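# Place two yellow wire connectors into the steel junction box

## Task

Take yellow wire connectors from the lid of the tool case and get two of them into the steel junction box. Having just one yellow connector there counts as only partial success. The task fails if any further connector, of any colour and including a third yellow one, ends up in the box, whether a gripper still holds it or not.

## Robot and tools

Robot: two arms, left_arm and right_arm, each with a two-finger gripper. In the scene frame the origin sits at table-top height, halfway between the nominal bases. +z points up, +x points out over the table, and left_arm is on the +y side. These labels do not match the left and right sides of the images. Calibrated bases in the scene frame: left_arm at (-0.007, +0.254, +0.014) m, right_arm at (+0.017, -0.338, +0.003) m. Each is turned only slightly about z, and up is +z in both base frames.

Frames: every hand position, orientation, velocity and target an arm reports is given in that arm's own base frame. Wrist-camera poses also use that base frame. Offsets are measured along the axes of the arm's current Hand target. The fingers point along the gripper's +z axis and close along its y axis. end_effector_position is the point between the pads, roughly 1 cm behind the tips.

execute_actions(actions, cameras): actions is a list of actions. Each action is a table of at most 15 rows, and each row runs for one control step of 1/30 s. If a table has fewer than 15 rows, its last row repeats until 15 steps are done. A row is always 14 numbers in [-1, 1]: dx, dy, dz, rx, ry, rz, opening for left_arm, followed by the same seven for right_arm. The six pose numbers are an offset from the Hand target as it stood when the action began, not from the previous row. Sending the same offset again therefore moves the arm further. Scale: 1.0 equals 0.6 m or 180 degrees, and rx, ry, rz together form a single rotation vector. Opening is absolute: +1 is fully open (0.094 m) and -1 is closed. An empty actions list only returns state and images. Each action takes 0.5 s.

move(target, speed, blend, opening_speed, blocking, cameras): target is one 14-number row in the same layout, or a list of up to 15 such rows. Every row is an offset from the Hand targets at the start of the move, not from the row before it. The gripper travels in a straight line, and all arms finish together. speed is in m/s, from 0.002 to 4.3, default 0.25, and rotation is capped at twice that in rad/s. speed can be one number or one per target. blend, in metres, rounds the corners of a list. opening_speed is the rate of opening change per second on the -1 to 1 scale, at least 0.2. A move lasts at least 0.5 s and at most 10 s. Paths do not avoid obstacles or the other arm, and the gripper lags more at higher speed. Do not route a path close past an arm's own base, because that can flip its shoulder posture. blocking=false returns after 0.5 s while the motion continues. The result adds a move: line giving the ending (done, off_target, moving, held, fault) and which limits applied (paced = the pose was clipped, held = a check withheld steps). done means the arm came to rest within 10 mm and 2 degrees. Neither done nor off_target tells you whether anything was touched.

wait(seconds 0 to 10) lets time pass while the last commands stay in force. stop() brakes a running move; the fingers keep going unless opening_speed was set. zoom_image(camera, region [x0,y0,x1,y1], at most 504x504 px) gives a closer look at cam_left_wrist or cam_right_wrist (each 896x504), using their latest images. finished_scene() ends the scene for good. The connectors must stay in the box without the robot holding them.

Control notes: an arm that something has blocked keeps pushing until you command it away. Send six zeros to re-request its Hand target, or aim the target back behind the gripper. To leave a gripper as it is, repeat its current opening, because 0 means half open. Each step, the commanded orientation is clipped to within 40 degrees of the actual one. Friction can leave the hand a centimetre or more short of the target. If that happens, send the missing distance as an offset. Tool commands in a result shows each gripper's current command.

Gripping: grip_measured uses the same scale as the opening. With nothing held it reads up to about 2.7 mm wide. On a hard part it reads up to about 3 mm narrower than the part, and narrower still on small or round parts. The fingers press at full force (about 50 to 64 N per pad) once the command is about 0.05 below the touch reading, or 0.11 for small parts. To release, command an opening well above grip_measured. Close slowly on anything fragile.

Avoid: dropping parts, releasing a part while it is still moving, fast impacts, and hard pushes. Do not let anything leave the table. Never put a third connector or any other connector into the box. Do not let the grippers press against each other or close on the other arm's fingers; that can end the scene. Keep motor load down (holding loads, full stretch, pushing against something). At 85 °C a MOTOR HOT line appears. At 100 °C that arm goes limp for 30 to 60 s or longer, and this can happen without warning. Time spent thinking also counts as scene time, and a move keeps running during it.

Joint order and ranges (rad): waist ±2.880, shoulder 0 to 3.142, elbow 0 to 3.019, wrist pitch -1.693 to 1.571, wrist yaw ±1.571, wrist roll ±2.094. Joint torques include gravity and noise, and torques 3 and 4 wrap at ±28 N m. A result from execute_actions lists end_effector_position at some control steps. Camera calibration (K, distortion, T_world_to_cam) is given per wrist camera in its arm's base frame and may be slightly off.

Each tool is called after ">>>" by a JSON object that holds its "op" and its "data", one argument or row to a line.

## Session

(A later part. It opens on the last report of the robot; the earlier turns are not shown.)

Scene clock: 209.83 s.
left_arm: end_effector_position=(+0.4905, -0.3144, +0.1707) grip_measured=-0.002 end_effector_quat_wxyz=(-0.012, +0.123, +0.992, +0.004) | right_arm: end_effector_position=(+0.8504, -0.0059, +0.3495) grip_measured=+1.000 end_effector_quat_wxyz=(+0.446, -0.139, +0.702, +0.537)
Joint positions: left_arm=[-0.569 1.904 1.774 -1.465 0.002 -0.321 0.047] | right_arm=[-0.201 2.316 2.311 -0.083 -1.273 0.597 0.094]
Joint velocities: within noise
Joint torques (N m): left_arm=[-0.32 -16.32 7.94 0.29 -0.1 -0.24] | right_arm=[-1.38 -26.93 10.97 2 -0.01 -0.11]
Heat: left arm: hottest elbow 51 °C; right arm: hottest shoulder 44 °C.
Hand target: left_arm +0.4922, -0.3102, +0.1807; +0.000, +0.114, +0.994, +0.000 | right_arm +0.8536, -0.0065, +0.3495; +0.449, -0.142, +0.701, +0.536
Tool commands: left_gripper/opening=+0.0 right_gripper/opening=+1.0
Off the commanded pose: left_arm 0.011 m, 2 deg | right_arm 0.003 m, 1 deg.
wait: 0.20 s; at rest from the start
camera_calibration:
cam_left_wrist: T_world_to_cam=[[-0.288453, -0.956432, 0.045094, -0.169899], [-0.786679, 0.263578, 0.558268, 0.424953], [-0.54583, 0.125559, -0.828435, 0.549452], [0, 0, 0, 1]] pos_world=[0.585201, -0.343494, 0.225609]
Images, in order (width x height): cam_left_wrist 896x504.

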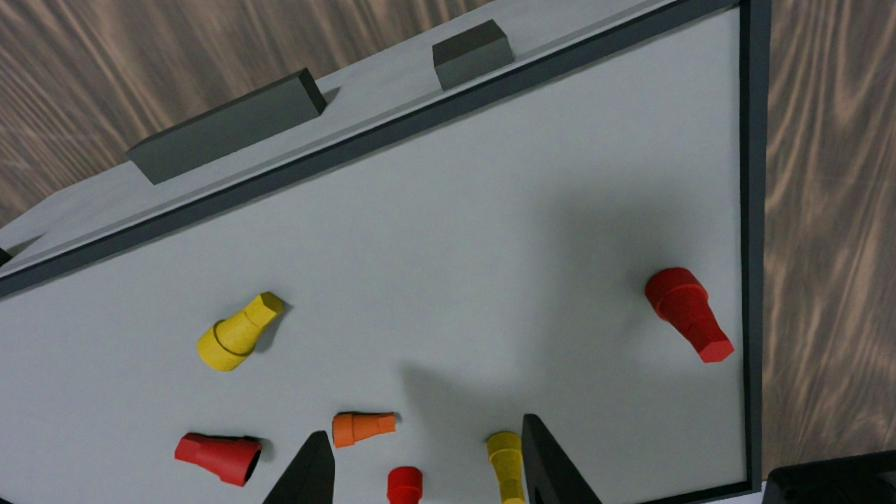

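>>> {"op": "move", "data": {
  "target": [-0.0115,0.0887,0.026,0,0,0.277,-0.1,0,0,0,0,0,0,1],
  "cameras": ["cam_left_wrist"]
}}

Scene clock: 223.53 s.
left_arm: end_effector_position=(+0.5099, -0.2630, +0.1556) grip_measured=-0.098 end_effector_quat_wxyz=(-0.012, +0.519, +0.855, +0.001) | right_arm: end_effector_position=(+0.8504, -0.0059, +0.3495) grip_measured=+1.000 end_effector_quat_wxyz=(+0.446, -0.139, +0.702, +0.537)
Joint positions: left_arm=[-0.476 1.886 1.707 -1.416 -0.003 0.615 0.042] | right_arm=[-0.201 2.316 2.311 -0.083 -1.273 0.597 0.094]
Joint velocities: within noise
Joint torques (N m): left_arm=[-0.44 -15.91 7.84 0.28 0.15 0.02] | right_arm=[-1.26 -26.99 10.97 2 -0.01 -0.11]
Heat: left arm: hottest elbow 50 °C; right arm: hottest shoulder 45 °C.
Hand target: left_arm +0.5108, -0.2598, +0.1652; +0.001, +0.522, +0.853, +0.000 | right_arm +0.8536, -0.0065, +0.3495; +0.449, -0.142, +0.701, +0.536
Off the commanded pose: left_arm 0.010 m, 2 deg | right_arm 0.003 m, 1 deg.
move: done
camera_calibration:
cam_left_wrist: T_world_to_cam=[[-0.905675, -0.41936, 0.0623668, 0.33881], [-0.317752, 0.768775, 0.554995, 0.3294], [-0.280689, 0.482828, -0.829513, 0.499982], [0, 0, 0, 1]] pos_world=[0.551859, -0.352556, 0.210796]
Images, in order (width x height): cam_left_wrist 896x504.

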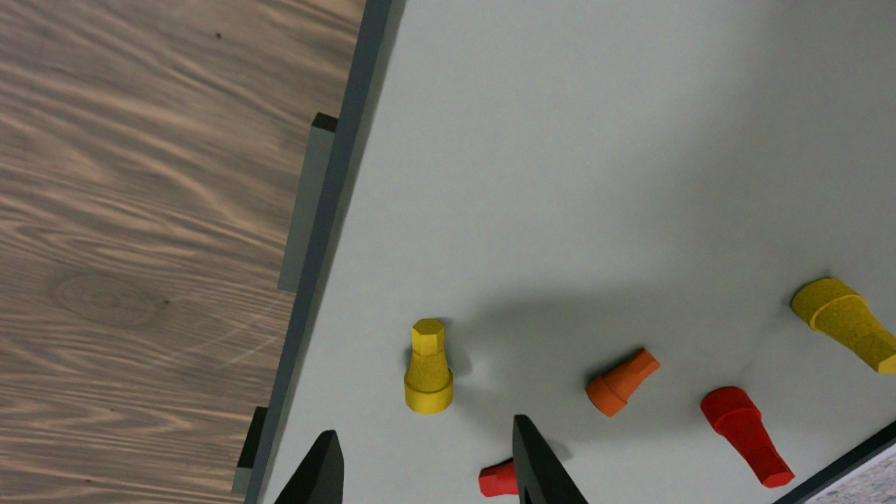

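>>> {"op": "move", "data": {
  "target": [0.0065,0.0015,0.052,0,0,0,-0.3,0,0,0,0,0,0,1],
  "cameras": [],
  "speed": 0.1
}}

Scene clock: 233.40 s.
left_arm: end_effector_position=(+0.5082, -0.2597, +0.1311) grip_measured=-0.298 end_effector_quat_wxyz=(-0.006, +0.520, +0.854, +0.001) | right_arm: end_effector_position=(+0.8504, -0.0059, +0.3495) grip_measured=+1.000 end_effector_quat_wxyz=(+0.446, -0.139, +0.702, +0.537)
Joint positions: left_arm=[-0.472 1.884 1.639 -1.338 -0.003 0.621 0.033] | right_arm=[-0.201 2.316 2.311 -0.083 -1.273 0.597 0.094]
Joint velocities: within noise
Joint torques (N m): left_arm=[-0.32 -14.8 7.75 0.28 0.16 0.03] | right_arm=[-1.26 -26.93 10.96 2 -0.01 -0.11]
Heat: left arm: hottest elbow 49 °C; right arm: hottest shoulder 45 °C.
Hand target: left_arm +0.5100, -0.2559, +0.1339; +0.000, +0.522, +0.853, +0.000 | right_arm +0.8536, -0.0065, +0.3495; +0.449, -0.142, +0.701, +0.536
Off the commanded pose: left_arm 0.005 m, 1 deg | right_arm 0.003 m, 1 deg.
move: done
No camera images: "cameras" was empty.

>>> {"op": "move", "data": {
  "target": [0.001,0,0.007,0,0,0,-0.3,0,0,0,0,0,0,1],
  "cameras": ["cam_left_wrist"],
  "speed": 0.05
}}

Scene clock: 240.97 s.
left_arm: end_effector_position=(+0.5081, -0.2594, +0.1283) grip_measured=-0.298 end_effector_quat_wxyz=(-0.005, +0.520, +0.854, +0.001) | right_arm: end_effector_position=(+0.8504, -0.0059, +0.3495) grip_measured=+1.000 end_effector_quat_wxyz=(+0.446, -0.139, +0.702, +0.537)
Joint positions: left_arm=[-0.472 1.884 1.631 -1.328 -0.003 0.622 0.033] | right_arm=[-0.201 2.316 2.311 -0.083 -1.273 0.597 0.094]
Joint velocities: within noise
Joint torques (N m): left_arm=[-0.26 -14.97 7.62 0.32 0.15 0.03] | right_arm=[-1.2 -26.93 10.97 2.02 -0.01 -0.11]
Heat: left arm: hottest elbow 49 °C; right arm: hottest shoulder 45 °C.
Hand target: left_arm +0.5097, -0.2553, +0.1297; +0.000, +0.522, +0.853, +0.000 | right_arm +0.8536, -0.0065, +0.3495; +0.449, -0.142, +0.701, +0.536
Off the commanded pose: left_arm 0.005 m, 1 deg | right_arm 0.003 m, 1 deg.
move: done
camera_calibration:
cam_left_wrist: T_world_to_cam=[[-0.907368, -0.416884, 0.053771, 0.343034], [-0.322859, 0.773132, 0.54592, 0.346103], [-0.269158, 0.47799, -0.83611, 0.468832], [0, 0, 0, 1]] pos_world=[0.54919, -0.348674, 0.184605]
Images, in order (width x height): cam_left_wrist 896x504.

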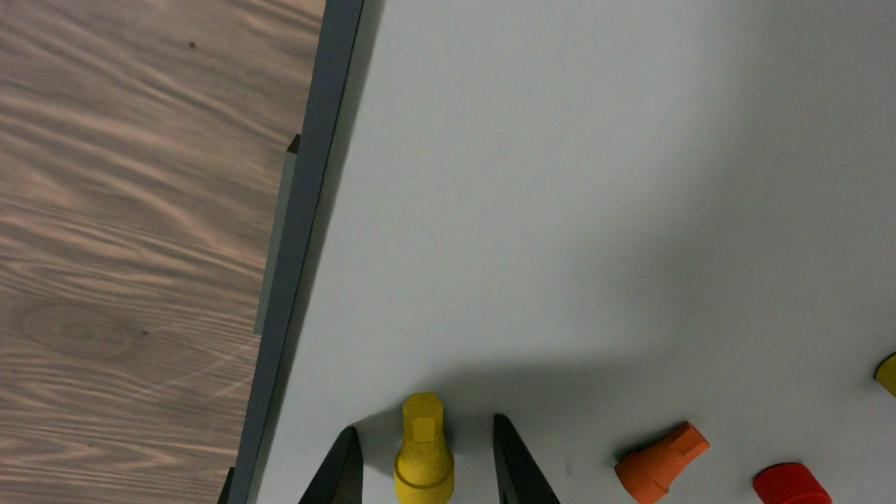

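Good alignment.

>>> {"op": "move", "data": {
  "target": [0,0,0,0,0,0,-0.95,0,0,0,0,0,0,1],
  "cameras": [],
  "opening_speed": 0.6
}}

>>> {"op": "move", "data": {
  "target": [0,0,-0.12,0,0,0,-0.95,0,0,0,0,0,0,1],
  "cameras": ["cam_left_wrist"],
  "speed": 0.15
}}

Scene clock: 246.53 s.
left_arm: end_effector_position=(+0.5088, -0.2590, +0.1283) grip_measured=-0.765 end_effector_quat_wxyz=(-0.004, +0.520, +0.854, +0.001) | right_arm: end_effector_position=(+0.8504, -0.0059, +0.3495) grip_measured=+1.000 end_effector_quat_wxyz=(+0.446, -0.139, +0.702, +0.537)
Joint positions: left_arm=[-0.471 1.884 1.631 -1.326 -0.003 0.622 0.011] | right_arm=[-0.201 2.316 2.311 -0.083 -1.273 0.597 0.094]
Joint velocities: within noise
Joint torques (N m): left_arm=[-0.44 -14.74 7.61 0.29 0.15 0.03] | right_arm=[-1.26 -26.93 10.97 1.99 -0.01 -0.11]
Heat: left arm: hottest elbow 49 °C; right arm: hottest shoulder 45 °C.
Hand target: left_arm +0.5097, -0.2553, +0.1297; +0.000, +0.522, +0.853, +0.000 | right_arm +0.8536, -0.0065, +0.3495; +0.449, -0.142, +0.701, +0.536
Off the commanded pose: left_arm 0.004 m, 1 deg | right_arm 0.003 m, 1 deg.
move: done
No camera images: "cameras" was empty.

Scene clock: 247.77 s.
left_arm: end_effector_position=(+0.4930, -0.2510, +0.1752) grip_measured=-0.766 end_effector_quat_wxyz=(-0.029, +0.519, +0.854, -0.001) | right_arm: end_effector_position=(+0.8504, -0.0059, +0.3495) grip_measured=+1.000 end_effector_quat_wxyz=(+0.446, -0.139, +0.702, +0.537)
Joint positions: left_arm=[-0.471 1.845 1.697 -1.481 -0.003 0.622 0.011] | right_arm=[-0.201 2.316 2.311 -0.083 -1.273 0.597 0.094]
Joint velocities: within noise
Joint torques (N m): left_arm=[-0.32 -14.21 13.2 -0.51 0.14 0.03] | right_arm=[-1.32 -26.93 10.97 2.02 0 -0.11]
Heat: left arm: hottest elbow 49 °C; right arm: hottest shoulder 45 °C.
Hand target: left_arm +0.5097, -0.2552, +0.2017; +0.000, +0.522, +0.853, +0.000 | right_arm +0.8536, -0.0065, +0.3495; +0.449, -0.142, +0.701, +0.536
Off the commanded pose: left_arm 0.032 m, 3 deg | right_arm 0.003 m, 1 deg.
move: off_target (left_arm)
camera_calibration:
cam_left_wrist: T_world_to_cam=[[-0.90398, -0.419406, 0.0831769, 0.32284], [-0.299904, 0.760602, 0.575797, 0.289482], [-0.304757, 0.495564, -0.813351, 0.517874], [0, 0, 0, 1]] pos_world=[0.536483, -0.341419, 0.227677]
Images, in order (width x height): cam_left_wrist 896x504.

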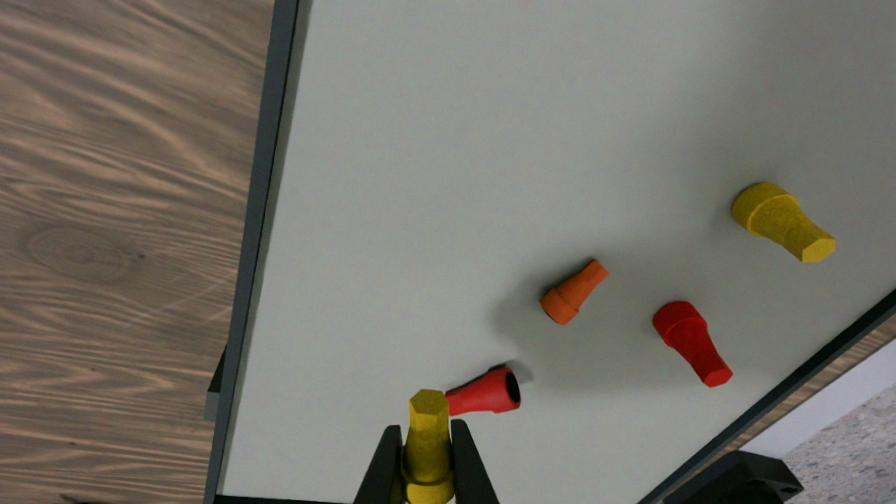

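>>> {"op": "move", "data": {
  "target": [0.507,0.128,0.053,0,0,-0.378,-0.95,0,0,0,0,0,0,1],
  "cameras": ["cam_left_wrist"]
}}

Scene clock: 273.63 s.
left_arm: end_effector_position=(+0.4403, +0.0507, +0.1649) grip_measured=-0.766 end_effector_quat_wxyz=(-0.010, -0.038, +0.999, +0.000) | right_arm: end_effector_position=(+0.8504, -0.0059, +0.3495) grip_measured=+1.000 end_effector_quat_wxyz=(+0.446, -0.139, +0.702, +0.537)
Joint positions: left_arm=[0.115 1.544 1.279 -1.326 -0.002 0.039 0.011] | right_arm=[-0.201 2.316 2.311 -0.083 -1.273 0.597 0.094]
Joint velocities: within noise
Joint torques (N m): left_arm=[-0.97 -11.11 7.71 0.31 0.11 -0.24] | right_arm=[-1.32 -26.93 10.97 2.02 -0.01 -0.11]
Heat: left arm: hottest elbow 55 °C; right arm: hottest shoulder 45 °C.
Hand target: left_arm +0.4395, +0.0504, +0.1697; +0.000, -0.045, +0.999, +0.000 | right_arm +0.8536, -0.0065, +0.3495; +0.449, -0.142, +0.701, +0.536
Off the commanded pose: left_arm 0.005 m, 1 deg | right_arm 0.003 m, 1 deg.
move: done
camera_calibration:
cam_left_wrist: T_world_to_cam=[[0.0300093, -0.998309, 0.0497885, 0.0261516], [-0.831805, 0.00267828, 0.555061, 0.32611], [-0.554256, -0.0580713, -0.830318, 0.484777], [0, 0, 0, 1]] pos_world=[0.539166, 0.0533856, 0.220206]
Images, in order (width x height): cam_left_wrist 896x504.

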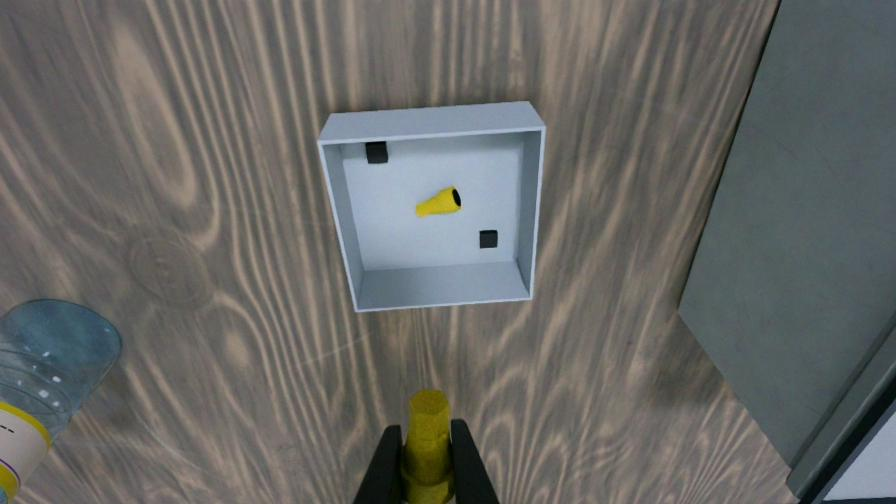

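>>> {"op": "move", "data": {
  "target": [
    [0.088,-0.002,0,0,0,0,-0.95,0,0,0,0,0,0,1],
    [0.088,-0.002,0.23,0,0,0,-0.95,0,0,0,0,0,0,1]
  ],
  "cameras": ["cam_left_wrist"],
  "speed": 0.15
}}

Scene clock: 286.70 s.
left_arm: end_effector_position=(+0.3869, +0.0445, +0.0343) grip_measured=-0.766 end_effector_quat_wxyz=(-0.001, -0.038, +0.999, +0.001) | right_arm: end_effector_position=(+0.8504, -0.0059, +0.3495) grip_measured=+1.000 end_effector_quat_wxyz=(+0.446, -0.139, +0.702, +0.537)
Joint positions: left_arm=[0.115 1.558 0.913 -0.928 -0.002 0.038 0.011] | right_arm=[-0.201 2.316 2.311 -0.083 -1.273 0.597 0.094]
Joint velocities: within noise
Joint torques (N m): left_arm=[-0.91 -7.94 6.69 0.38 0.1 -0.23] | right_arm=[-1.2 -26.93 10.97 2 -0.01 -0.11]
Heat: left arm: hottest elbow 54 °C; right arm: hottest shoulder 45 °C.
Hand target: left_arm +0.3871, +0.0444, +0.0317; +0.000, -0.045, +0.999, +0.000 | right_arm +0.8536, -0.0065, +0.3495; +0.449, -0.142, +0.701, +0.536
Off the commanded pose: left_arm 0.003 m, 1 deg | right_arm 0.003 m, 1 deg.
move: done
camera_calibration:
cam_left_wrist: T_world_to_cam=[[0.0299211, -0.998387, 0.048249, 0.0282061], [-0.84156, 0.000883321, 0.540163, 0.358548], [-0.539334, -0.0567667, -0.840176, 0.340817], [0, 0, 0, 1]] pos_world=[0.484709, 0.047191, 0.091311]
Images, in order (width x height): cam_left_wrist 896x504.

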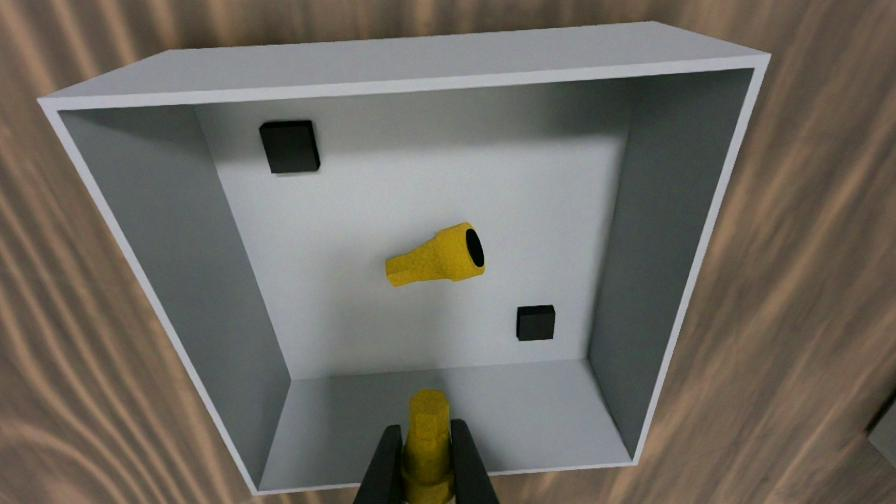

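>>> {"op": "move", "data": {
  "target": [-0.003,0,0.047,0,0,0,-0.95,0,0,0,0,0,0,1],
  "cameras": ["cam_left_wrist"],
  "speed": 0.08
}}

Scene clock: 304.97 s.
left_arm: end_effector_position=(+0.3898, +0.0449, +0.0071) grip_measured=-0.766 end_effector_quat_wxyz=(+0.000, -0.038, +0.999, +0.001) | right_arm: end_effector_position=(+0.8504, -0.0059, +0.3495) grip_measured=+1.000 end_effector_quat_wxyz=(+0.446, -0.139, +0.702, +0.537)
Joint positions: left_arm=[0.115 1.614 0.89 -0.846 -0.002 0.038 0.011] | right_arm=[-0.201 2.316 2.311 -0.083 -1.273 0.597 0.094]
Joint velocities: within noise
Joint torques (N m): left_arm=[-0.97 -8.23 6.15 0.35 0.1 -0.24] | right_arm=[-1.32 -26.93 10.96 2.03 -0.01 -0.11]
Heat: left arm: hottest elbow 52 °C; right arm: hottest shoulder 46 °C.
Hand target: left_arm +0.3889, +0.0445, +0.0035; +0.000, -0.045, +0.999, +0.000 | right_arm +0.8536, -0.0065, +0.3495; +0.449, -0.142, +0.701, +0.536
Off the commanded pose: left_arm 0.004 m, 1 deg | right_arm 0.003 m, 1 deg.
move: done
camera_calibration:
cam_left_wrist: T_world_to_cam=[[0.0297799, -0.998404, 0.0479793, 0.0298104], [-0.84323, 0.000681155, 0.537552, 0.376348], [-0.536727, -0.0564658, -0.841865, 0.318518], [0, 0, 0, 1]] pos_world=[0.487417, 0.0474919, 0.0644119]
Images, in order (width x height): cam_left_wrist 896x504.

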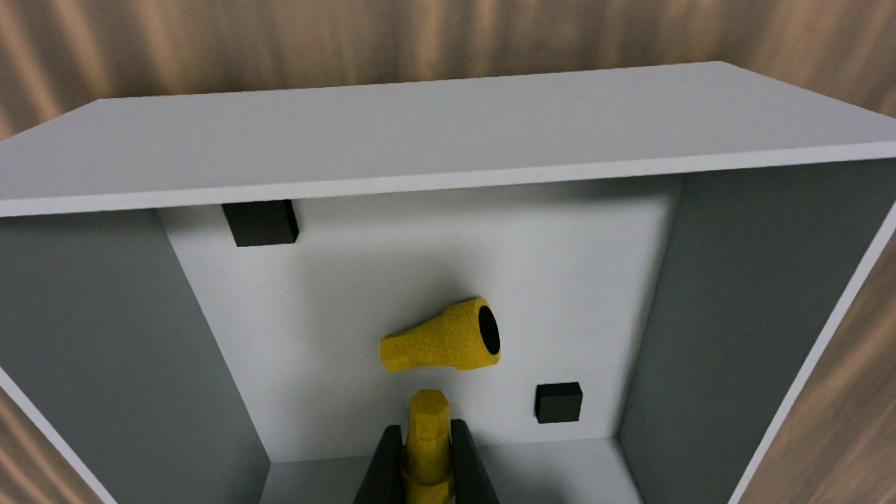

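>>> {"op": "move", "data": {
  "target": [0,0,0,0,0,0,-0.45,0,0,0,0,0,0,1],
  "cameras": [],
  "opening_speed": 0.5
}}

>>> {"op": "move", "data": {
  "target": [0,0,-0.3,0,0,0,-0.45,0,0,0,0,0,0,1],
  "cameras": ["cam_left_wrist"],
  "speed": 0.2
}}

Scene clock: 312.97 s.
left_arm: end_effector_position=(+0.3898, +0.0449, +0.0071) grip_measured=-0.453 end_effector_quat_wxyz=(+0.000, -0.039, +0.999, +0.001) | right_arm: end_effector_position=(+0.8504, -0.0059, +0.3495) grip_measured=+1.000 end_effector_quat_wxyz=(+0.446, -0.139, +0.702, +0.537)
Joint positions: left_arm=[0.115 1.614 0.89 -0.846 -0.002 0.038 0.026] | right_arm=[-0.201 2.316 2.311 -0.083 -1.273 0.597 0.094]
Joint velocities: within noise
Joint torques (N m): left_arm=[-0.91 -8.29 6.16 0.36 0.1 -0.24] | right_arm=[-1.2 -26.99 10.97 2 -0.01 -0.11]
Heat: left arm: hottest elbow 51 °C; right arm: hottest shoulder 46 °C.
Hand target: left_arm +0.3889, +0.0445, +0.0035; +0.000, -0.045, +0.999, +0.000 | right_arm +0.8536, -0.0065, +0.3495; +0.449, -0.142, +0.701, +0.536
Off the commanded pose: left_arm 0.004 m, 1 deg | right_arm 0.003 m, 1 deg.
move: done
No camera images: "cameras" was empty.

Scene clock: 314.60 s.
left_arm: end_effector_position=(+0.3691, +0.0424, +0.1608) grip_measured=-0.452 end_effector_quat_wxyz=(-0.026, -0.040, +0.999, -0.001) | right_arm: end_effector_position=(+0.8504, -0.0059, +0.3495) grip_measured=+1.000 end_effector_quat_wxyz=(+0.446, -0.139, +0.702, +0.537)
Joint positions: left_arm=[0.115 1.385 1.095 -1.334 -0.001 0.036 0.026] | right_arm=[-0.201 2.316 2.311 -0.083 -1.273 0.597 0.094]
Joint velocities: within noise
Joint torques (N m): left_arm=[-0.91 -7.53 12.93 -0.38 0.09 -0.2] | right_arm=[-1.26 -26.99 10.96 2.03 0 -0.11]
Heat: left arm: hottest elbow 51 °C; right arm: hottest shoulder 46 °C.
Hand target: left_arm +0.3887, +0.0447, +0.1835; +0.000, -0.045, +0.999, +0.000 | right_arm +0.8536, -0.0065, +0.3495; +0.449, -0.142, +0.701, +0.536
Off the commanded pose: left_arm 0.030 m, 3 deg | right_arm 0.003 m, 1 deg.
move: off_target (left_arm)
camera_calibration:
cam_left_wrist: T_world_to_cam=[[0.0351198, -0.997994, 0.0526735, 0.0178806], [-0.813533, 0.0020635, 0.581516, 0.258262], [-0.580458, -0.0632743, -0.811828, 0.448277], [0, 0, 0, 1]] pos_world=[0.469683, 0.0456762, 0.212799]
Images, in order (width x height): cam_left_wrist 896x504.

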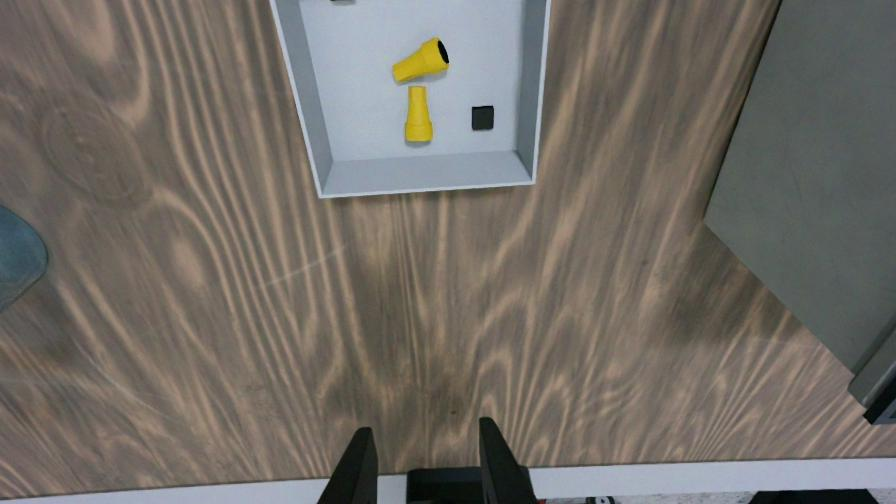

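Both in.

>>> {"op": "finished_scene", "data": {

}}

The scene is finished: the task was done.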